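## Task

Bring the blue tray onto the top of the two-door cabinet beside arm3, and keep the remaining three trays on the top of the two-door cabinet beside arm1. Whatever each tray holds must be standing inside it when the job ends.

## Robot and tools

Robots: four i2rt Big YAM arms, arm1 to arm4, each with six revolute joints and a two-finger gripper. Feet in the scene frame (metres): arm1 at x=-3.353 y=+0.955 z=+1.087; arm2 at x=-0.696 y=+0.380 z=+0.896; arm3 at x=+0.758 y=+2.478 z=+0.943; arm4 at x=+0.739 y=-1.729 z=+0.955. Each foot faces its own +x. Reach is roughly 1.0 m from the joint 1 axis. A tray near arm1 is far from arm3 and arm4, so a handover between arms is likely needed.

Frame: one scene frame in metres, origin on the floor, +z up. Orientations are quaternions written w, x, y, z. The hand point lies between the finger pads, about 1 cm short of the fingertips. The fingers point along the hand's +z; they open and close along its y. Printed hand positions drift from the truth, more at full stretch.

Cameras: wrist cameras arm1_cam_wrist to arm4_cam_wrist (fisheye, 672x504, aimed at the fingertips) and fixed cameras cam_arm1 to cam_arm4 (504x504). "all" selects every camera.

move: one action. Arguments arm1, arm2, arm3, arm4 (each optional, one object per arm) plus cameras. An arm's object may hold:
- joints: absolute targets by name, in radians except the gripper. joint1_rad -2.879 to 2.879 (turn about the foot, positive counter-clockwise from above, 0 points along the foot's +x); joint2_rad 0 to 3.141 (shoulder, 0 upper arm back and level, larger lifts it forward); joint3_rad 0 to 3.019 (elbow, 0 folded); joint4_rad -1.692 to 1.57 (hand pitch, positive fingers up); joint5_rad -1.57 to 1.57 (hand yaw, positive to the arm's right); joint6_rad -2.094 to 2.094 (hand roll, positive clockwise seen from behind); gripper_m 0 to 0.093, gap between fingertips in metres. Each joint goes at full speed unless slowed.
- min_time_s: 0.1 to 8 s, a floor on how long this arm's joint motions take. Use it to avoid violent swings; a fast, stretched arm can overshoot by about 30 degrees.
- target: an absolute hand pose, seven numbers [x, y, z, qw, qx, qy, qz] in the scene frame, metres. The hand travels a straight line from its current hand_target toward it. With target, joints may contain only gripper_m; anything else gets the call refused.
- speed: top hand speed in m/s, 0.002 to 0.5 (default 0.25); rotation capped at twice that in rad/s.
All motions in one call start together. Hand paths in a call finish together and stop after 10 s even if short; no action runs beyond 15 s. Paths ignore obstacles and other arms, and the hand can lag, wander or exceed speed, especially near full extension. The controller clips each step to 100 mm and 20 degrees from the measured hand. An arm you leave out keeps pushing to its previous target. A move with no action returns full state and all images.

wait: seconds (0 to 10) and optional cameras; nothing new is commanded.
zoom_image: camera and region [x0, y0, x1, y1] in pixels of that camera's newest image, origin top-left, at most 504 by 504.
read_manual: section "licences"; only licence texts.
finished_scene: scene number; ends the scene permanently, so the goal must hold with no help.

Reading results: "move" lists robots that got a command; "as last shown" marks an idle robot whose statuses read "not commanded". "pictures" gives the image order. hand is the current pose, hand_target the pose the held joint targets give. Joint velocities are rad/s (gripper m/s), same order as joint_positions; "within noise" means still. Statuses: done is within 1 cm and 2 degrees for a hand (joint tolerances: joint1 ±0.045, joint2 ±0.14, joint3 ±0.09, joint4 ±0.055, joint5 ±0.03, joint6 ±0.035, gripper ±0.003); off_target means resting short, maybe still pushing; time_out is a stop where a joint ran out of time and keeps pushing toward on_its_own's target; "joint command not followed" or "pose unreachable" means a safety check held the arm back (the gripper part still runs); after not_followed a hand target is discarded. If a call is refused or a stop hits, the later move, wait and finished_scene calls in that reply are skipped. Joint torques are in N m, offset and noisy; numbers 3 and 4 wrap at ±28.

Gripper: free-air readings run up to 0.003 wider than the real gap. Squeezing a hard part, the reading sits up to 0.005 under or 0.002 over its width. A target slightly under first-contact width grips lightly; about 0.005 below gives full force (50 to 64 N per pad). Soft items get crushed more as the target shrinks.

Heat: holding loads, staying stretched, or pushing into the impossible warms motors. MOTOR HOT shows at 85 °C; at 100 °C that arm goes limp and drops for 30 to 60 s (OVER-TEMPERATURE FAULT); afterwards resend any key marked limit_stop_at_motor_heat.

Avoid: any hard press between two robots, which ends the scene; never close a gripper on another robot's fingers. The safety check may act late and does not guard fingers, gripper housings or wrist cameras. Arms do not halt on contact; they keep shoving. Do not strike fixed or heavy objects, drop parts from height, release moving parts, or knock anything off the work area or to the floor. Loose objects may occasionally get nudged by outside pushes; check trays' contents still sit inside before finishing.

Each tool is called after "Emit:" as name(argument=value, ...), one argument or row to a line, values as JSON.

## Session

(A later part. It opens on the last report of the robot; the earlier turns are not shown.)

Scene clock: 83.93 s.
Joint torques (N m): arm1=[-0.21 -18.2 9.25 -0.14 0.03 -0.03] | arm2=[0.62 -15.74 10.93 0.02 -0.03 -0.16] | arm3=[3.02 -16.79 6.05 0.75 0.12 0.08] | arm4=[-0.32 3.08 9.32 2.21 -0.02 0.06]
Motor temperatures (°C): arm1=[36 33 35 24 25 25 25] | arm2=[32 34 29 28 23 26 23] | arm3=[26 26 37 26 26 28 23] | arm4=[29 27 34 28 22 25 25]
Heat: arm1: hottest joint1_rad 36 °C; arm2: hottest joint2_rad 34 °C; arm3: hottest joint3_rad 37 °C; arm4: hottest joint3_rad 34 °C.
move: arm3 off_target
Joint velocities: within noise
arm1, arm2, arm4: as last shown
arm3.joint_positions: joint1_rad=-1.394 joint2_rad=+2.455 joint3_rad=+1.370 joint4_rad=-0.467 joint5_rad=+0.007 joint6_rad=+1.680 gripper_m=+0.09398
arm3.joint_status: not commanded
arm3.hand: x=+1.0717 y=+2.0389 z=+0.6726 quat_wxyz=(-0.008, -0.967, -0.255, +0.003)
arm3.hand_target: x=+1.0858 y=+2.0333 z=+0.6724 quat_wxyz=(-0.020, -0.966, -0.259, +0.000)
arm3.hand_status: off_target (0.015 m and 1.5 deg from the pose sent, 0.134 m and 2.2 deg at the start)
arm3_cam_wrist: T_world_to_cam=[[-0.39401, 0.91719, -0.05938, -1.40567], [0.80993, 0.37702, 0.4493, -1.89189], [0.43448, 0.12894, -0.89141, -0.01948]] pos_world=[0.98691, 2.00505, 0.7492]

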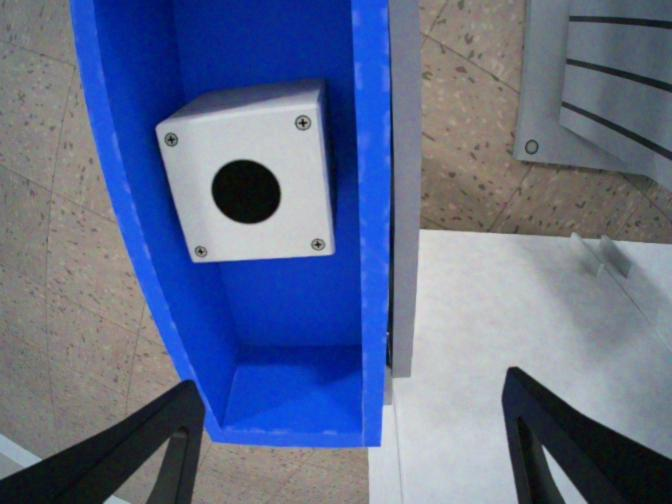

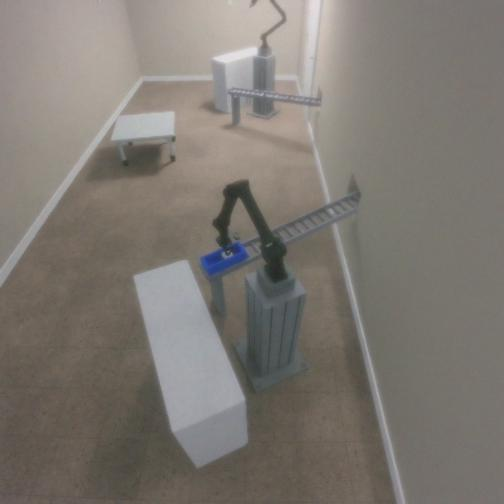

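Emit:
move(
  arm3={"target":[1.097,2.044,0.64,0.02,0.9701,0.2419,0],"speed":0.15},
)

Emit:
move(
  arm3={"target":[1.097,2.044,0.568,0.02,0.9701,0.2419,0],"speed":0.12},
  cameras=["arm3_cam_wrist"],
)

Scene clock: 87.80 s.
Joint torques (N m): arm1=[-1.03 -18.37 9.26 -0.2 0.03 -0.04] | arm2=[0.67 -15.74 10.93 0.01 -0.05 -0.16] | arm3=[2.84 -16.97 5.71 0.73 0.13 0.07] | arm4=[-0.21 3.08 9.32 2.21 -0.03 0.05]
Motor temperatures (°C): arm1=[36 33 35 24 25 25 25] | arm2=[32 34 30 28 23 26 23] | arm3=[26 26 37 26 26 28 23] | arm4=[29 27 34 28 22 25 25]
Heat: arm1: hottest joint1_rad 36 °C; arm2: hottest joint2_rad 34 °C; arm3: hottest joint3_rad 37 °C; arm4: hottest joint3_rad 34 °C.
move: arm3 off_target
Joint velocities: within noise
arm1, arm2, arm4: as last shown
arm3.joint_positions: joint1_rad=-1.362 joint2_rad=+2.527 joint3_rad=+1.402 joint4_rad=-0.428 joint5_rad=+0.009 joint6_rad=+1.744 gripper_m=+0.09398
arm3.joint_status: not commanded
arm3.hand: x=+1.0845 y=+2.0502 z=+0.6408 quat_wxyz=(-0.008, -0.971, -0.240, +0.004)
arm3.hand_target: x=+1.0969 y=+2.0443 z=+0.6403 quat_wxyz=(-0.020, -0.970, -0.242, +0.000)
arm3.hand_status: off_target (0.014 m and 1.4 deg from the pose sent, 0.042 m and 2.1 deg at the start)
pictures: none

Scene clock: 89.23 s.
Joint torques (N m): arm1=[-0.73 -18.49 9.25 -0.18 0 -0.04] | arm2=[0.56 -15.74 10.95 -0.02 -0.05 -0.15] | arm3=[2.61 -17.26 5.05 0.72 0.14 0.06] | arm4=[-0.26 3.02 9.36 2.18 -0.03 0.05]
Motor temperatures (°C): arm1=[36 33 35 24 25 25 25] | arm2=[32 34 30 28 23 26 23] | arm3=[26 26 37 26 26 28 23] | arm4=[29 27 34 28 22 25 25]
Heat: arm1: hottest joint1_rad 36 °C; arm2: hottest joint2_rad 34 °C; arm3: hottest joint3_rad 37 °C; arm4: hottest joint3_rad 34 °C.
move: arm3 off_target
Joint velocities: arm1=[within noise] | arm2=[-0.005 -0.005 0.046 0.017 -0.037 -0.11 -0.001] | arm3=[within noise] | arm4=[within noise]
arm1, arm2, arm4: as last shown
arm3.joint_positions: joint1_rad=-1.361 joint2_rad=+2.697 joint3_rad=+1.514 joint4_rad=-0.364 joint5_rad=+0.009 joint6_rad=+1.744 gripper_m=+0.09398
arm3.joint_status: not commanded
arm3.hand: x=+1.0865 y=+2.0478 z=+0.5706 quat_wxyz=(-0.011, -0.971, -0.240, +0.003)
arm3.hand_target: x=+1.0969 y=+2.0441 z=+0.5683 quat_wxyz=(-0.020, -0.970, -0.242, +0.000)
arm3.hand_status: off_target (0.011 m and 1.1 deg from the pose sent, 0.074 m and 1.4 deg at the start)
arm3_cam_wrist: T_world_to_cam=[[-0.36569, 0.92849, -0.06466, -1.46498], [0.81995, 0.35425, 0.44966, -1.82584], [0.4404, 0.11142, -0.89086, -0.08888]] pos_world=[1.00051, 2.01693, 0.6471]

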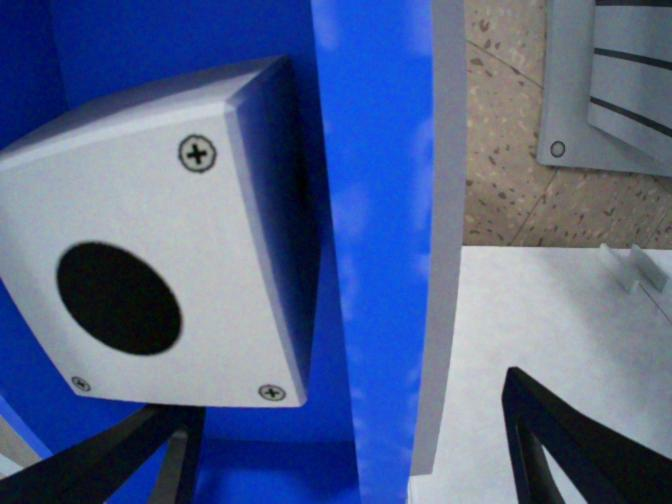

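Emit:
move(
  arm3={"target":[1.094,2.0505,0.566,0.02,0.9720,0.2345,0],"speed":0.1},
)

Emit:
move(
  arm3={"joints":{"gripper_m":0.0}},
  cameras=["arm3_cam_wrist"],
)

Scene clock: 91.07 s.
Joint torques (N m): arm1=[-0.79 -18.37 9.16 -0.18 0.02 -0.05] | arm2=[0.67 -15.91 10.96 0.05 -0.05 -0.14] | arm3=[2.96 -17.2 3.18 0.88 0.17 0.08] | arm4=[-0.32 3.02 9.29 2.18 -0.03 0.05]
Motor temperatures (°C): arm1=[36 33 35 24 25 25 25] | arm2=[32 34 30 28 23 26 23] | arm3=[26 26 37 26 26 28 23] | arm4=[29 27 34 28 22 25 25]
Heat: arm1: hottest joint1_rad 36 °C; arm2: hottest joint2_rad 34 °C; arm3: hottest joint3_rad 37 °C; arm4: hottest joint3_rad 34 °C.
move: arm3 done
Joint velocities: within noise
arm1, arm2, arm4: as last shown
arm3.joint_positions: joint1_rad=-1.361 joint2_rad=+2.697 joint3_rad=+1.514 joint4_rad=-0.346 joint5_rad=+0.009 joint6_rad=+1.761 gripper_m=+0.09398
arm3.joint_status: not commanded
arm3.hand: x=+1.0894 y=+2.0444 z=+0.5707 quat_wxyz=(-0.019, -0.972, -0.232, -0.001)
arm3.hand_target: x=+1.0939 y=+2.0504 z=+0.5661 quat_wxyz=(-0.020, -0.972, -0.235, +0.000)
arm3.hand_status: done (0.009 m and 0.3 deg from the pose sent, 0.009 m and 1.3 deg at the start)
pictures: none

Scene clock: 91.90 s.
Joint torques (N m): arm1=[-0.97 -18.49 9.32 -0.24 0.01 -0.03] | arm2=[0.56 -15.79 11 0.02 -0.06 -0.16] | arm3=[2.96 -17.14 3.9 0.54 0.1 -0.03] | arm4=[-0.26 2.96 9.32 2.17 -0.03 0.06]
Motor temperatures (°C): arm1=[36 33 35 24 25 25 25] | arm2=[32 34 30 28 23 26 23] | arm3=[26 26 37 26 26 28 23] | arm4=[29 27 34 28 22 25 25]
Heat: arm1: hottest joint1_rad 36 °C; arm2: hottest joint2_rad 34 °C; arm3: hottest joint3_rad 37 °C; arm4: hottest joint3_rad 34 °C.
move: arm3 off_target
Joint velocities: within noise
arm1, arm2, arm4: as last shown
arm3.joint_positions: joint1_rad=-1.359 joint2_rad=+2.698 joint3_rad=+1.505 joint4_rad=-0.343 joint5_rad=+0.010 joint6_rad=+1.770 gripper_m=+0.01194
arm3.joint_status: gripper_m off_target (ended at +0.01197, target +0.00000)
arm3.hand: x=+1.0869 y=+2.0487 z=+0.5690 quat_wxyz=(-0.016, -0.973, -0.229, +0.001)
arm3.hand_target: x=+1.0939 y=+2.0507 z=+0.5660 quat_wxyz=(-0.020, -0.972, -0.235, +0.000)
arm3.hand_status: not commanded
arm3_cam_wrist: T_world_to_cam=[[-0.34318, 0.93615, -0.07648, -1.49919], [0.82496, 0.33934, 0.45198, -1.80192], [0.44908, 0.09201, -0.88874, -0.06143]] pos_world=[0.99961, 2.02059, 0.64518]

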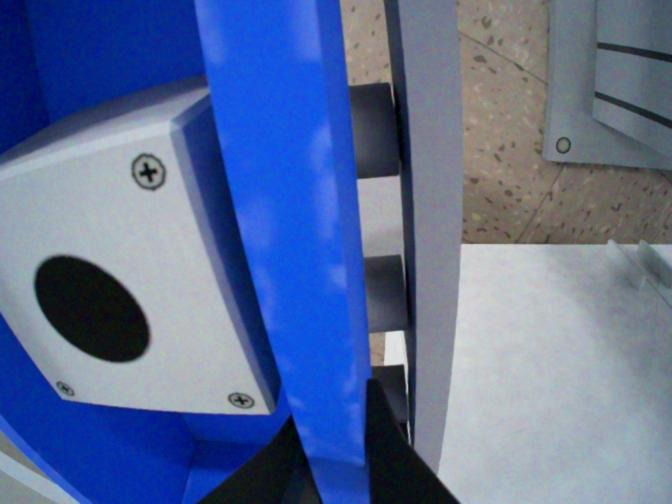

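Emit:
move(
  arm3={"target":[1.082,2.048,0.66,0.02,0.9735,0.229,0],"speed":0.12},
  cameras=["arm3_cam_wrist","cam_arm3"],
)

Emit:
zoom_image(
  camera="cam_arm3",
  region=[110, 180, 310, 380],
)

Scene clock: 93.87 s.
Joint torques (N m): arm1=[-0.73 -18.55 9.17 -0.1 0.01 -0.06] | arm2=[0.73 -15.68 10.97 -0.02 -0.04 -0.15] | arm3=[1.03 -22.12 3.43 0.09 0.17 0.07] | arm4=[-0.26 3.02 9.29 2.18 -0.03 0.06]
Motor temperatures (°C): arm1=[36 33 35 24 25 25 25] | arm2=[32 34 30 28 23 26 23] | arm3=[26 26 36 26 26 28 23] | arm4=[29 27 34 28 22 25 25]
Heat: arm1: hottest joint1_rad 36 °C; arm2: hottest joint2_rad 34 °C; arm3: hottest joint3_rad 36 °C; arm4: hottest joint3_rad 34 °C.
move: arm3 off_target
Joint velocities: within noise
arm1, arm2, arm4: as last shown
arm3.joint_positions: joint1_rad=-1.359 joint2_rad=+2.547 joint3_rad=+1.352 joint4_rad=-0.403 joint5_rad=+0.009 joint6_rad=+1.754 gripper_m=+0.01194
arm3.joint_status: not commanded
arm3.hand: x=+1.0653 y=+2.0772 z=+0.6233 quat_wxyz=(+0.013, -0.971, -0.237, +0.013)
arm3.hand_target: x=+1.0815 y=+2.0487 z=+0.6591 quat_wxyz=(-0.020, -0.973, -0.229, +0.000)
arm3.hand_status: off_target (0.050 m and 4.2 deg from the pose sent, 0.091 m and 0.4 deg at the start)
arm3_cam_wrist: T_world_to_cam=[[-0.35962, 0.93297, -0.01533, -1.54313], [0.83649, 0.32963, 0.43775, -1.80165], [0.41346, 0.1446, -0.89897, -0.07089]] pos_world=[0.98143, 2.04382, 0.70128]

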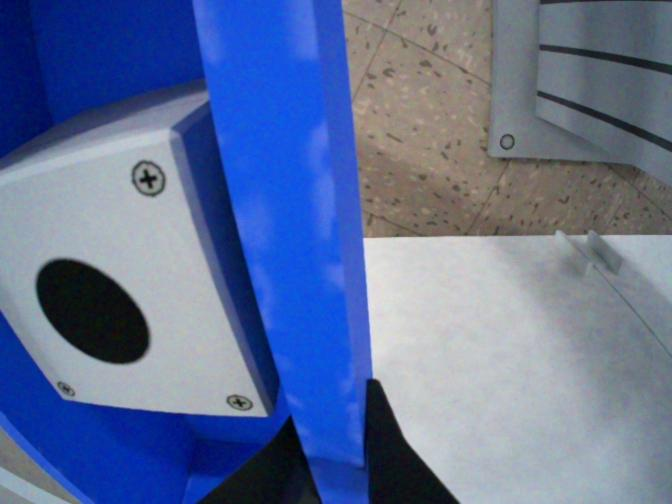

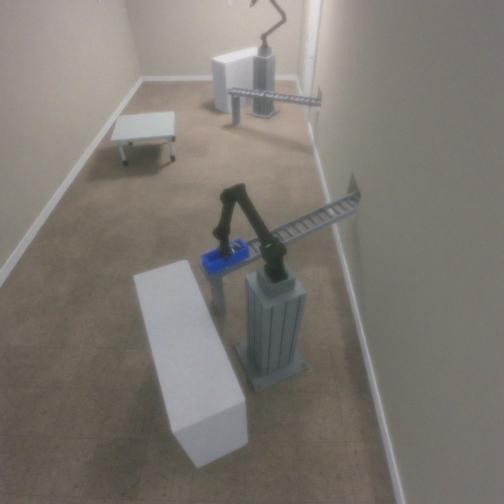

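Scaled by 2.520 from the camera's image (finer frame: 720x720).

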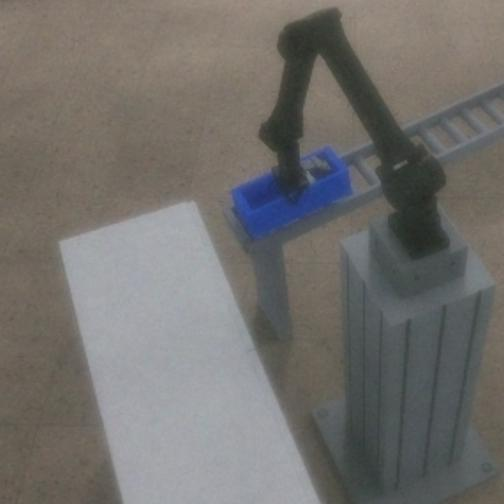

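Emit:
move(
  arm3={"target":[1.075,2.035,0.80,0.035,0.9720,0.232,0],"speed":0.18},
)

Emit:
move(
  arm3={"target":[1.045,2.05,0.98,0.035,0.9720,0.232,0],"speed":0.2},
)

Emit:
move(
  arm3={"joints":{"joint1_rad":0.02},"min_time_s":2.7},
  cameras=["arm3_cam_wrist","cam_arm3"],
)

Emit:
zoom_image(
  camera="cam_arm3",
  region=[110, 220, 310, 470],
)

Scene clock: 96.73 s.
Joint torques (N m): arm1=[-0.67 -18.43 9.17 -0.1 -0.01 -0.02] | arm2=[0.56 -15.85 11 -0.01 -0.04 -0.15] | arm3=[0.62 -20.78 6 0.28 0.34 -0.11] | arm4=[-0.32 3.14 9.29 2.14 -0.03 0.06]
Motor temperatures (°C): arm1=[36 33 35 24 25 25 25] | arm2=[32 34 30 28 23 26 23] | arm3=[26 27 36 26 26 28 24] | arm4=[29 27 34 28 22 25 25]
Heat: arm1: hottest joint1_rad 36 °C; arm2: hottest joint2_rad 34 °C; arm3: hottest joint3_rad 36 °C; arm4: hottest joint3_rad 34 °C.
move: arm3 off_target
Joint velocities: within noise
arm1, arm2, arm4: as last shown
arm3.joint_positions: joint1_rad=-1.374 joint2_rad=+2.226 joint3_rad=+1.249 joint4_rad=-0.595 joint5_rad=+0.016 joint6_rad=+1.739 gripper_m=+0.01194
arm3.joint_status: not commanded
arm3.hand: x=+1.0671 y=+2.0608 z=+0.7650 quat_wxyz=(-0.001, -0.972, -0.236, +0.011)
arm3.hand_target: x=+1.0744 y=+2.0357 z=+0.7994 quat_wxyz=(-0.035, -0.972, -0.232, +0.000)
arm3.hand_status: off_target (0.044 m and 4.2 deg from the pose sent, 0.182 m and 5.7 deg at the start)
pictures: none

Scene clock: 98.47 s.
Joint torques (N m): arm1=[-0.73 -18.49 9.21 -0.25 -0.01 -0.05] | arm2=[0.5 -15.79 10.97 0.01 -0.05 -0.15] | arm3=[0.38 -18.43 10.41 0.08 0.24 -0.1] | arm4=[-0.21 2.9 9.31 2.17 -0.02 0.05]
Motor temperatures (°C): arm1=[36 33 35 24 25 25 25] | arm2=[32 34 30 28 23 26 23] | arm3=[26 27 36 26 26 28 24] | arm4=[29 27 34 28 22 25 25]
Heat: arm1: hottest joint1_rad 36 °C; arm2: hottest joint2_rad 34 °C; arm3: hottest joint3_rad 36 °C; arm4: hottest joint3_rad 34 °C.
move: arm3 off_target
Joint velocities: within noise
arm1.joint_positions: joint1_rad=+1.670 joint2_rad=+1.993 joint3_rad=+1.321 joint4_rad=-0.873 joint5_rad=+0.013 joint6_rad=+1.626 gripper_m=+0.04193
arm1.joint_status: not commanded
arm1.hand: x=-3.3477 y=+0.4109 z=+1.0551 quat_wxyz=(+0.018, +1.000, -0.021, +0.000)
arm1.hand_target: x=-3.3500 y=+0.4052 z=+1.0600 quat_wxyz=(+0.020, +1.000, -0.022, +0.000)
arm1.hand_status: not commanded
arm2.joint_positions: joint1_rad=-1.144 joint2_rad=+1.797 joint3_rad=+1.132 joint4_rad=-0.854 joint5_rad=+0.026 joint6_rad=-1.635 gripper_m=+0.04194
arm2.joint_status: not commanded
arm2.hand: x=-0.9052 y=+0.8194 z=+0.8936 quat_wxyz=(+0.024, -0.966, -0.256, -0.002)
arm2.hand_target: x=-0.9098 y=+0.8298 z=+0.9002 quat_wxyz=(+0.030, -0.966, -0.259, +0.000)
arm2.hand_status: not commanded
arm3.joint_positions: joint1_rad=-1.406 joint2_rad=+1.843 joint3_rad=+1.200 joint4_rad=-0.947 joint5_rad=+0.016 joint6_rad=+1.707 gripper_m=+0.01194
arm3.joint_status: not commanded
arm3.hand: x=+1.0379 y=+2.0755 z=+0.9402 quat_wxyz=(+0.008, -0.971, -0.237, +0.014)
arm3.hand_target: x=+1.0440 y=+2.0514 z=+0.9798 quat_wxyz=(-0.035, -0.972, -0.232, +0.001)
arm3.hand_status: off_target (0.048 m and 5.2 deg from the pose sent, 0.216 m and 4.2 deg at the start)
arm4.joint_positions: joint1_rad=+0.385 joint2_rad=+0.628 joint3_rad=+1.385 joint4_rad=-1.571 joint5_rad=-0.065 joint6_rad=-0.063 gripper_m=+0.09396
arm4.joint_status: not commanded
arm4.hand: x=+0.9336 y=-1.7515 z=+1.4482 quat_wxyz=(-0.377, -0.040, -0.925, +0.016)
arm4.hand_target: x=+0.9321 y=-1.7512 z=+1.4564 quat_wxyz=(-0.386, -0.040, -0.921, +0.018)
arm4.hand_status: not commanded
pictures: none

Scene clock: 101.80 s.
Joint torques (N m): arm1=[-0.91 -18.61 9.36 -0.14 0.02 -0.03] | arm2=[0.56 -15.79 10.96 0.01 -0.04 -0.14] | arm3=[1.67 -18.32 10.33 0.16 0.27 -0.09] | arm4=[-0.32 2.96 9.29 2.19 -0.03 0.05]
Motor temperatures (°C): arm1=[36 33 35 24 25 25 25] | arm2=[32 34 30 28 23 26 23] | arm3=[26 27 36 26 26 28 24] | arm4=[29 27 34 28 22 25 25]
Heat: arm1: hottest joint1_rad 36 °C; arm2: hottest joint2_rad 34 °C; arm3: hottest joint3_rad 36 °C; arm4: hottest joint3_rad 34 °C.
move: arm3 done
Joint velocities: within noise
arm1, arm2, arm4: as last shown
arm3.joint_positions: joint1_rad=+0.024 joint2_rad=+1.843 joint3_rad=+1.200 joint4_rad=-0.947 joint5_rad=+0.016 joint6_rad=+1.704 gripper_m=+0.01194
arm3.joint_status: all done
arm3.hand: x=+1.1958 y=+2.6979 z=+0.9405 quat_wxyz=(+0.001, -0.577, -0.816, +0.014)
arm3.hand_target: x=+1.2180 y=+2.7059 z=+0.9801 quat_wxyz=(-0.022, -0.577, -0.816, -0.025)
arm3.hand_status: not commanded
arm3_cam_wrist: T_world_to_cam=[[-0.97353, -0.22752, -0.02194, 1.80081], [-0.21344, 0.87052, 0.44343, -2.4634], [-0.08179, 0.43637, -0.89604, -0.12722]] pos_world=[1.21695, 2.60968, 1.01786]

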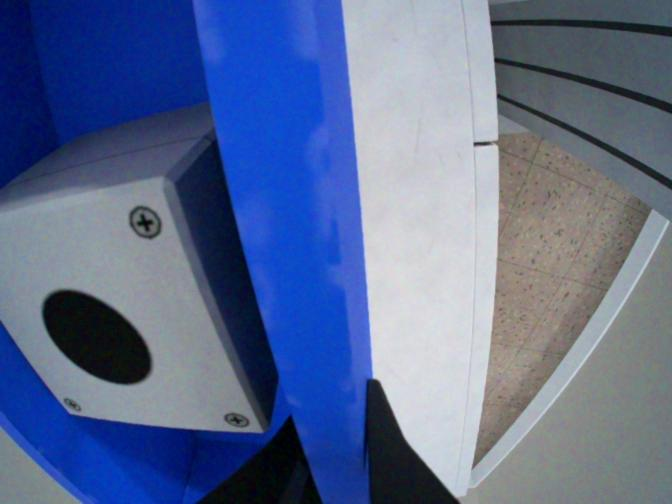

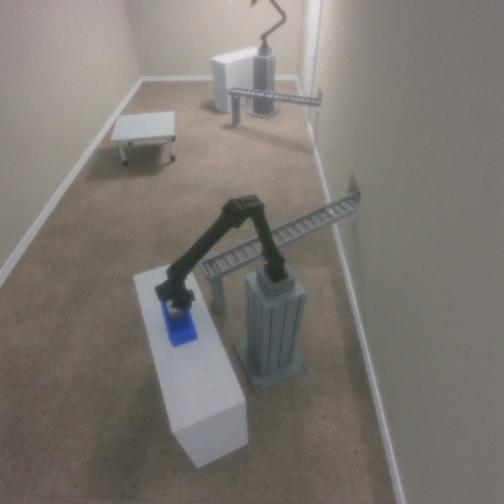

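Scaled by 2.016 from the camera's image (finer frame: 720x720).

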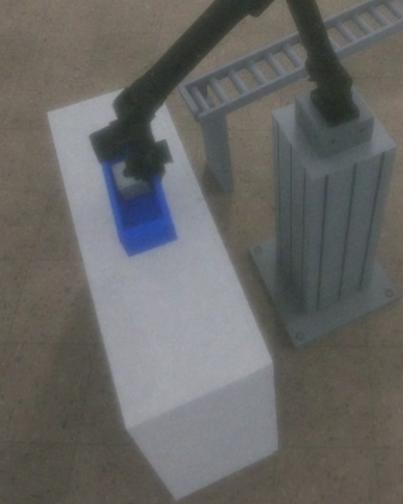

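Emit:
move(
  arm3={"target":[1.218,2.706,0.875,0.02,0.577,0.816,0.022],"speed":0.15},
)

Emit:
move(
  arm3={"target":[1.216,2.705,0.858,0.02,0.577,0.816,0.022],"speed":0.06},
  cameras=["cam_arm3"],
)

Emit:
zoom_image(
  camera="cam_arm3",
  region=[130, 250, 250, 370],
)

Scene clock: 103.97 s.
Joint torques (N m): arm1=[-1.03 -18.67 9.35 -0.27 0.01 -0.01] | arm2=[0.56 -15.74 10.97 0.01 -0.04 -0.15] | arm3=[1.2 -16.91 7.64 0.9 0.21 -0.11] | arm4=[-0.32 3.02 9.31 2.19 -0.03 0.05]
Motor temperatures (°C): arm1=[36 33 35 24 25 25 25] | arm2=[32 34 30 28 23 26 23] | arm3=[26 27 37 26 26 28 24] | arm4=[29 27 34 28 22 25 25]
Heat: arm1: hottest joint1_rad 36 °C; arm2: hottest joint2_rad 34 °C; arm3: hottest joint3_rad 37 °C; arm4: hottest joint3_rad 34 °C.
move: arm3 off_target
Joint velocities: within noise
arm1, arm2, arm4: as last shown
arm3.joint_positions: joint1_rad=+0.024 joint2_rad=+1.994 joint3_rad=+1.148 joint4_rad=-0.729 joint5_rad=+0.016 joint6_rad=+1.704 gripper_m=+0.01194
arm3.joint_status: not commanded
arm3.hand: x=+1.1969 y=+2.6990 z=+0.8549 quat_wxyz=(-0.002, -0.577, -0.816, +0.006)
arm3.hand_target: x=+1.2173 y=+2.7057 z=+0.8755 quat_wxyz=(-0.020, -0.577, -0.816, -0.022)
arm3.hand_status: off_target (0.030 m and 3.8 deg from the pose sent, 0.070 m and 4.8 deg at the start)
pictures: none

Scene clock: 105.00 s.
Joint torques (N m): arm1=[-0.44 -18.61 9.29 -0.28 0.02 -0.06] | arm2=[0.56 -15.85 11 0.05 -0.05 -0.16] | arm3=[1.44 -15.91 6.8 0.9 0.28 -0.09] | arm4=[-0.15 2.96 9.31 2.15 -0.03 0.06]
Motor temperatures (°C): arm1=[36 33 35 24 25 25 25] | arm2=[32 34 30 28 23 26 23] | arm3=[26 27 37 26 26 28 24] | arm4=[29 27 34 28 22 25 25]
Heat: arm1: hottest joint1_rad 36 °C; arm2: hottest joint2_rad 34 °C; arm3: hottest joint3_rad 37 °C; arm4: hottest joint3_rad 34 °C.
move: arm3 off_target
Joint velocities: within noise
arm1, arm2, arm4: as last shown
arm3.joint_positions: joint1_rad=+0.024 joint2_rad=+2.010 joint3_rad=+1.144 joint4_rad=-0.688 joint5_rad=+0.015 joint6_rad=+1.704 gripper_m=+0.01194
arm3.joint_status: not commanded
arm3.hand: x=+1.2004 y=+2.7010 z=+0.8460 quat_wxyz=(-0.007, -0.578, -0.816, -0.003)
arm3.hand_target: x=+1.2157 y=+2.7048 z=+0.8582 quat_wxyz=(-0.020, -0.577, -0.816, -0.022)
arm3.hand_status: off_target (0.020 m and 2.7 deg from the pose sent, 0.020 m and 3.8 deg at the start)

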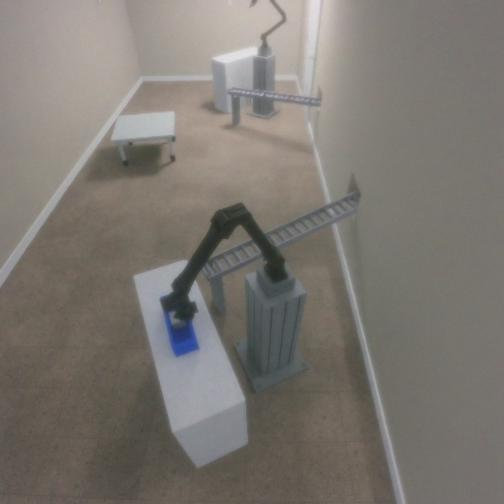

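Scaled by 4.200 from the camera's image (finer frame: 720x720).

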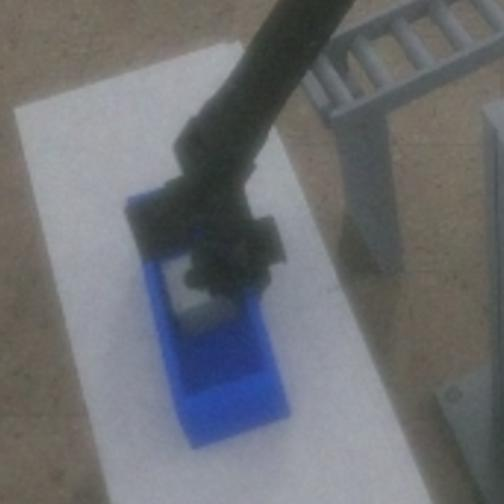

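Emit:
move(
  arm3={"target":[1.213,2.704,0.846,0.02,0.577,0.816,0.022],"speed":0.06},
)

Emit:
move(
  arm3={"target":[1.211,2.703,0.833,0.02,0.577,0.816,0.022],"speed":0.06},
  cameras=["cam_arm3","arm3_cam_wrist"],
)

Emit:
zoom_image(
  camera="cam_arm3",
  region=[130, 250, 250, 370],
)

Scene clock: 106.27 s.
Joint torques (N m): arm1=[-0.73 -18.37 9.22 -0.32 0.01 -0.03] | arm2=[0.5 -15.85 10.99 0.01 -0.05 -0.15] | arm3=[1.44 -14.92 6.35 0.92 0.38 -0.06] | arm4=[-0.38 3.08 9.31 2.18 -0.03 0.05]
Motor temperatures (°C): arm1=[36 34 35 24 25 25 25] | arm2=[32 34 30 28 23 26 23] | arm3=[26 27 36 26 26 28 24] | arm4=[29 27 34 28 22 25 25]
Heat: arm1: hottest joint1_rad 36 °C; arm2: hottest joint2_rad 34 °C; arm3: hottest joint3_rad 36 °C; arm4: hottest joint3_rad 34 °C.
move: arm3 done
Joint velocities: within noise
arm1, arm2, arm4: as last shown
arm3.joint_positions: joint1_rad=+0.024 joint2_rad=+2.015 joint3_rad=+1.137 joint4_rad=-0.655 joint5_rad=+0.012 joint6_rad=+1.704 gripper_m=+0.01194
arm3.joint_status: not commanded
arm3.hand: x=+1.2033 y=+2.7030 z=+0.8422 quat_wxyz=(-0.011, -0.577, -0.816, -0.013)
arm3.hand_target: x=+1.2129 y=+2.7040 z=+0.8462 quat_wxyz=(-0.020, -0.577, -0.816, -0.022)
arm3.hand_status: done (0.010 m and 1.5 deg from the pose sent, 0.013 m and 2.7 deg at the start)
pictures: none

Scene clock: 107.23 s.
Joint torques (N m): arm1=[-0.79 -18.49 9.16 -0.23 0 -0.02] | arm2=[0.67 -15.79 10.96 0.03 -0.04 -0.15] | arm3=[1.2 -14.39 5.91 1.17 0.37 -0.09] | arm4=[-0.32 2.9 9.32 2.15 -0.03 0.05]
Motor temperatures (°C): arm1=[36 34 35 24 25 25 25] | arm2=[32 34 30 28 23 26 23] | arm3=[26 27 36 26 26 28 24] | arm4=[29 27 34 28 22 25 25]
Heat: arm1: hottest joint1_rad 36 °C; arm2: hottest joint2_rad 34 °C; arm3: hottest joint3_rad 36 °C; arm4: hottest joint3_rad 34 °C.
move: arm3 done
Joint velocities: within noise
arm1, arm2, arm4: as last shown
arm3.joint_positions: joint1_rad=+0.024 joint2_rad=+2.029 joint3_rad=+1.134 joint4_rad=-0.630 joint5_rad=+0.012 joint6_rad=+1.704 gripper_m=+0.01194
arm3.joint_status: not commanded
arm3.hand: x=+1.2043 y=+2.7037 z=+0.8349 quat_wxyz=(-0.012, -0.577, -0.816, -0.016)
arm3.hand_target: x=+1.2110 y=+2.7030 z=+0.8331 quat_wxyz=(-0.020, -0.577, -0.816, -0.022)
arm3.hand_status: done (0.007 m and 1.1 deg from the pose sent, 0.012 m and 1.5 deg at the start)
pictures: arm3_cam_wrist, cam_arm3
arm3_cam_wrist: T_world_to_cam=[[-0.97049, -0.22571, -0.08495, 1.85204], [-0.23916, 0.85544, 0.45938, -2.36127], [-0.03102, 0.46614, -0.88417, -0.37526]] pos_world=[1.22102, 2.61286, 0.91025]

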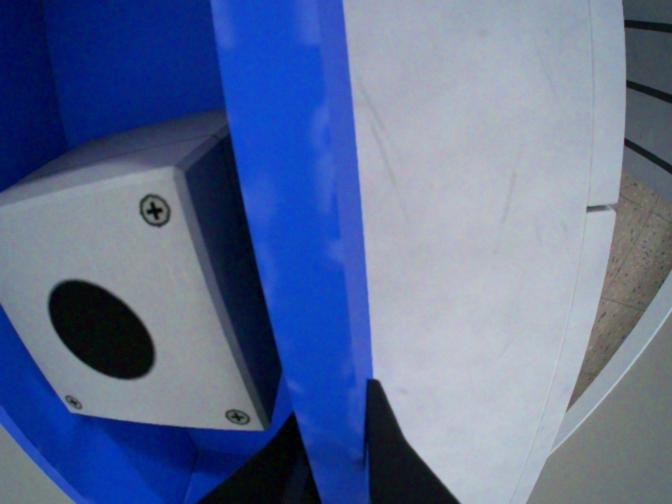

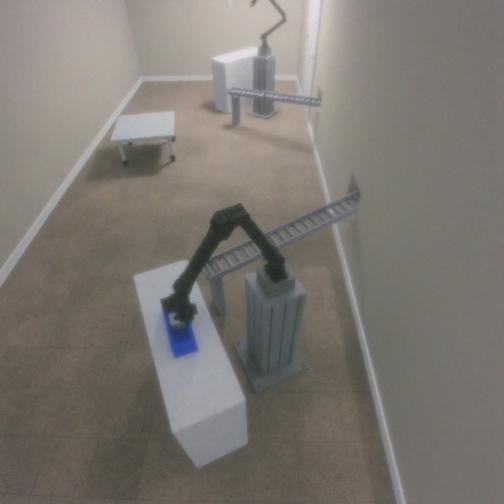

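Scaled by 4.200 from the camera's image (finer frame: 720x720).

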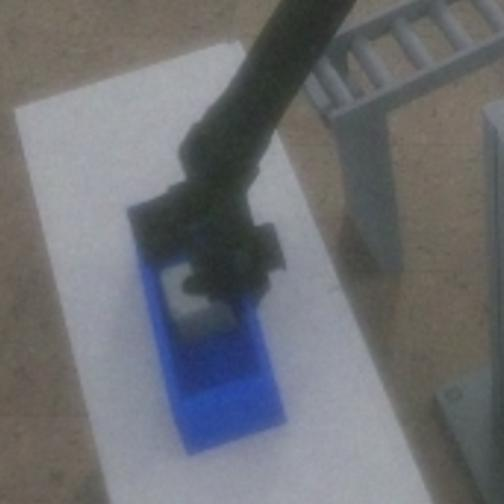

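Emit:
move(
  arm3={"target":[1.21,2.703,0.824,0.02,0.577,0.816,0.022],"speed":0.06},
)

Emit:
move(
  arm3={"target":[1.209,2.703,0.816,0.02,0.577,0.816,0.022],"speed":0.06},
)

Emit:
zoom_image(
  camera="cam_arm3",
  region=[130, 250, 250, 370],
)

Scene clock: 108.50 s.
Joint torques (N m): arm1=[-1.14 -18.2 9.18 -0.12 0.02 -0.03] | arm2=[0.67 -15.85 11 -0.01 -0.05 -0.15] | arm3=[1.32 -13.1 5.72 1.8 0.38 -0.06] | arm4=[-0.26 2.9 9.29 2.18 -0.04 0.05]
Motor temperatures (°C): arm1=[36 34 35 24 25 25 25] | arm2=[32 34 30 28 23 26 23] | arm3=[26 27 36 26 26 28 24] | arm4=[29 27 34 28 22 25 25]
Heat: arm1: hottest joint1_rad 36 °C; arm2: hottest joint2_rad 34 °C; arm3: hottest joint3_rad 36 °C; arm4: hottest joint3_rad 34 °C.
move: arm3 off_target
Joint velocities: within noise
arm1, arm2, arm4: as last shown
arm3.joint_positions: joint1_rad=+0.024 joint2_rad=+2.029 joint3_rad=+1.130 joint4_rad=-0.623 joint5_rad=+0.012 joint6_rad=+1.704 gripper_m=+0.01194
arm3.joint_status: not commanded
arm3.hand: x=+1.2039 y=+2.7035 z=+0.8341 quat_wxyz=(-0.013, -0.577, -0.816, -0.018)
arm3.hand_target: x=+1.2097 y=+2.7029 z=+0.8243 quat_wxyz=(-0.020, -0.577, -0.816, -0.022)
arm3.hand_status: off_target (0.012 m and 1.0 deg from the pose sent, 0.012 m and 1.1 deg at the start)
pictures: none

Scene clock: 109.47 s.
Joint torques (N m): arm1=[-0.67 -18.49 9.2 -0.23 0.01 -0.04] | arm2=[0.44 -15.79 11 -0.01 -0.04 -0.15] | arm3=[1.67 -11.99 5.48 1.78 0.37 -0.07] | arm4=[-0.21 2.96 9.32 2.18 -0.03 0.05]
Motor temperatures (°C): arm1=[36 34 35 24 25 25 25] | arm2=[32 34 31 28 23 26 23] | arm3=[26 27 36 26 26 28 24] | arm4=[29 27 34 28 22 25 25]
Heat: arm1: hottest joint1_rad 36 °C; arm2: hottest joint2_rad 34 °C; arm3: hottest joint3_rad 36 °C; arm4: hottest joint3_rad 34 °C.
move: arm3 off_target
Joint velocities: within noise
arm1, arm2, arm4: as last shown
arm3.joint_positions: joint1_rad=+0.024 joint2_rad=+2.030 joint3_rad=+1.130 joint4_rad=-0.604 joint5_rad=+0.012 joint6_rad=+1.704 gripper_m=+0.01194
arm3.joint_status: not commanded
arm3.hand: x=+1.2079 y=+2.7055 z=+0.8341 quat_wxyz=(-0.017, -0.577, -0.816, -0.026)
arm3.hand_target: x=+1.2084 y=+2.7028 z=+0.8166 quat_wxyz=(-0.020, -0.577, -0.816, -0.022)
arm3.hand_status: off_target (0.018 m and 0.5 deg from the pose sent, 0.019 m and 1.0 deg at the start)
pictures: none

Scaled by 4.200 from the camera's image (finer frame: 720x720).
This view is cut from an older image: the scene may have changed since it was taken.

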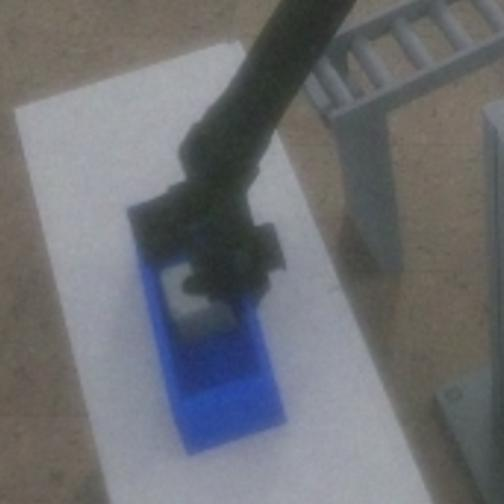

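Emit:
move(
  arm3={"target":[1.209,2.703,0.828,0.02,0.577,0.816,0.018],"speed":0.06},
)

Emit:
move(
  arm3={"joints":{"gripper_m":0.038}},
)

Emit:
move(
  arm3={"target":[1.209,2.703,1.02,0.02,0.577,0.816,0.018],"speed":0.15},
  cameras=["cam_arm3","cam_arm1"],
)

Emit:
zoom_image(
  camera="cam_arm3",
  region=[130, 250, 250, 370],
)

Emit:
zoom_image(
  camera="cam_arm1",
  region=[210, 170, 420, 350],
)

Scene clock: 112.03 s.
Joint torques (N m): arm1=[-0.91 -18.55 9.16 -0.2 0.02 -0.06] | arm2=[0.56 -15.85 10.93 0.03 -0.04 -0.14] | arm3=[1.85 -13.68 6.06 0.42 0.54 -0.05] | arm4=[-0.26 3.02 9.32 2.18 -0.02 0.06]
Motor temperatures (°C): arm1=[36 34 35 24 25 25 25] | arm2=[32 34 31 28 23 26 23] | arm3=[26 27 36 26 26 28 24] | arm4=[29 27 34 28 22 25 25]
Heat: arm1: hottest joint1_rad 36 °C; arm2: hottest joint2_rad 34 °C; arm3: hottest joint3_rad 36 °C; arm4: hottest joint3_rad 34 °C.
move: arm3 done
Joint velocities: within noise
arm1.joint_positions: joint1_rad=+1.670 joint2_rad=+1.993 joint3_rad=+1.321 joint4_rad=-0.873 joint5_rad=+0.013 joint6_rad=+1.626 gripper_m=+0.04193
arm1.joint_status: not commanded
arm1.hand: x=-3.3477 y=+0.4109 z=+1.0551 quat_wxyz=(+0.018, +1.000, -0.021, +0.000)
arm1.hand_target: x=-3.3500 y=+0.4052 z=+1.0600 quat_wxyz=(+0.020, +1.000, -0.022, +0.000)
arm1.hand_status: not commanded
arm2.joint_positions: joint1_rad=-1.144 joint2_rad=+1.797 joint3_rad=+1.132 joint4_rad=-0.854 joint5_rad=+0.026 joint6_rad=-1.635 gripper_m=+0.04194
arm2.joint_status: not commanded
arm2.hand: x=-0.9052 y=+0.8194 z=+0.8936 quat_wxyz=(+0.024, -0.966, -0.256, -0.002)
arm2.hand_target: x=-0.9098 y=+0.8298 z=+0.9002 quat_wxyz=(+0.030, -0.966, -0.259, +0.000)
arm2.hand_status: not commanded
arm3.joint_positions: joint1_rad=+0.024 joint2_rad=+2.030 joint3_rad=+1.130 joint4_rad=-0.606 joint5_rad=+0.012 joint6_rad=+1.704 gripper_m=+0.01194
arm3.joint_status: not commanded
arm3.hand: x=+1.2075 y=+2.7052 z=+0.8340 quat_wxyz=(-0.017, -0.577, -0.816, -0.025)
arm3.hand_target: x=+1.2089 y=+2.7030 z=+0.8281 quat_wxyz=(-0.020, -0.577, -0.816, -0.018)
arm3.hand_status: done (0.007 m and 0.9 deg from the pose sent, 0.007 m and 0.9 deg at the start)
arm4.joint_positions: joint1_rad=+0.385 joint2_rad=+0.628 joint3_rad=+1.385 joint4_rad=-1.571 joint5_rad=-0.065 joint6_rad=-0.063 gripper_m=+0.09396
arm4.joint_status: not commanded
arm4.hand: x=+0.9336 y=-1.7515 z=+1.4482 quat_wxyz=(-0.377, -0.040, -0.925, +0.016)
arm4.hand_target: x=+0.9321 y=-1.7512 z=+1.4564 quat_wxyz=(-0.386, -0.040, -0.921, +0.018)
arm4.hand_status: not commanded
pictures: none

Scene clock: 112.63 s.
Joint torques (N m): arm1=[-0.79 -18.49 9.22 -0.14 0.01 -0.04] | arm2=[0.5 -15.85 10.95 0.03 -0.05 -0.15] | arm3=[1.79 -14.1 6.05 0.39 0.13 -0.04] | arm4=[-0.32 3.02 9.28 2.17 -0.02 0.06]
Motor temperatures (°C): arm1=[36 34 35 24 25 25 25] | arm2=[32 34 31 28 23 26 23] | arm3=[26 27 36 26 26 28 24] | arm4=[29 27 34 28 22 25 25]
Heat: arm1: hottest joint1_rad 36 °C; arm2: hottest joint2_rad 34 °C; arm3: hottest joint3_rad 36 °C; arm4: hottest joint3_rad 34 °C.
move: arm3 done
Joint velocities: within noise
arm1, arm2, arm4: as last shown
arm3.joint_positions: joint1_rad=+0.024 joint2_rad=+2.033 joint3_rad=+1.130 joint4_rad=-0.606 joint5_rad=+0.021 joint6_rad=+1.704 gripper_m=+0.03780
arm3.joint_status: all done
arm3.hand: x=+1.2074 y=+2.7034 z=+0.8322 quat_wxyz=(-0.020, -0.577, -0.816, -0.021)
arm3.hand_target: x=+1.2089 y=+2.7030 z=+0.8281 quat_wxyz=(-0.020, -0.577, -0.816, -0.018)
arm3.hand_status: not commanded
pictures: none

Scene clock: 114.70 s.
Joint torques (N m): arm1=[-0.5 -18.2 9.21 -0.25 0.03 -0.04] | arm2=[0.56 -15.79 10.89 -0.01 -0.05 -0.15] | arm3=[1.85 -15.27 11.25 0.06 0.12 -0.05] | arm4=[-0.21 2.96 9.32 2.18 -0.03 0.06]
Motor temperatures (°C): arm1=[36 34 35 24 25 25 25] | arm2=[32 34 31 28 23 26 23] | arm3=[26 27 36 26 26 28 24] | arm4=[29 27 34 28 22 25 25]
Heat: arm1: hottest joint1_rad 36 °C; arm2: hottest joint2_rad 34 °C; arm3: hottest joint3_rad 36 °C; arm4: hottest joint3_rad 34 °C.
move: arm3 off_target
Joint velocities: within noise
arm1, arm2, arm4: as last shown
arm3.joint_positions: joint1_rad=+0.024 joint2_rad=+1.740 joint3_rad=+1.225 joint4_rad=-1.052 joint5_rad=+0.022 joint6_rad=+1.704 gripper_m=+0.03791
arm3.joint_status: not commanded
arm3.hand: x=+1.1933 y=+2.6951 z=+0.9972 quat_wxyz=(-0.007, -0.577, -0.816, +0.004)
arm3.hand_target: x=+1.2082 y=+2.7026 z=+1.0201 quat_wxyz=(-0.020, -0.577, -0.816, -0.018)
arm3.hand_status: off_target (0.029 m and 3.0 deg from the pose sent, 0.188 m and 0.4 deg at the start)
pictures: cam_arm1, cam_arm3

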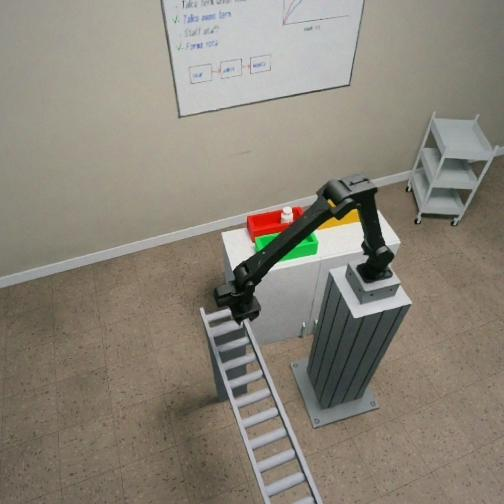

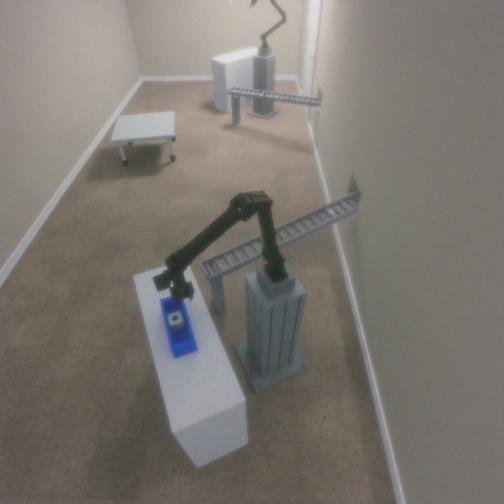

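Scaled by 4.200 from the camera's image (finer frame: 720x720).

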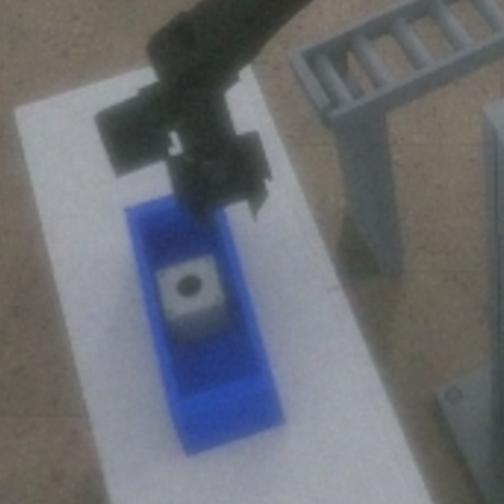

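Scaled by 2.400 from the camera's image (finer frame: 720x720).

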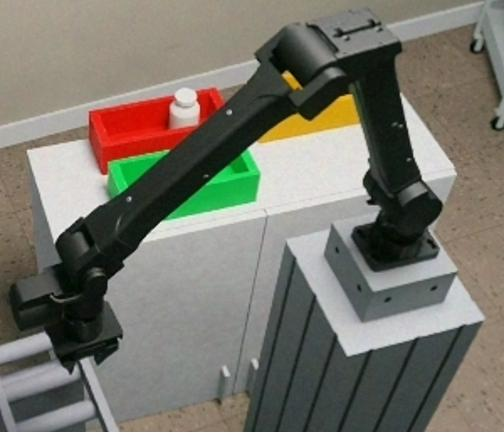

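Emit:
finished_scene(
  scene=2,
)

The scene is finished: the task was done.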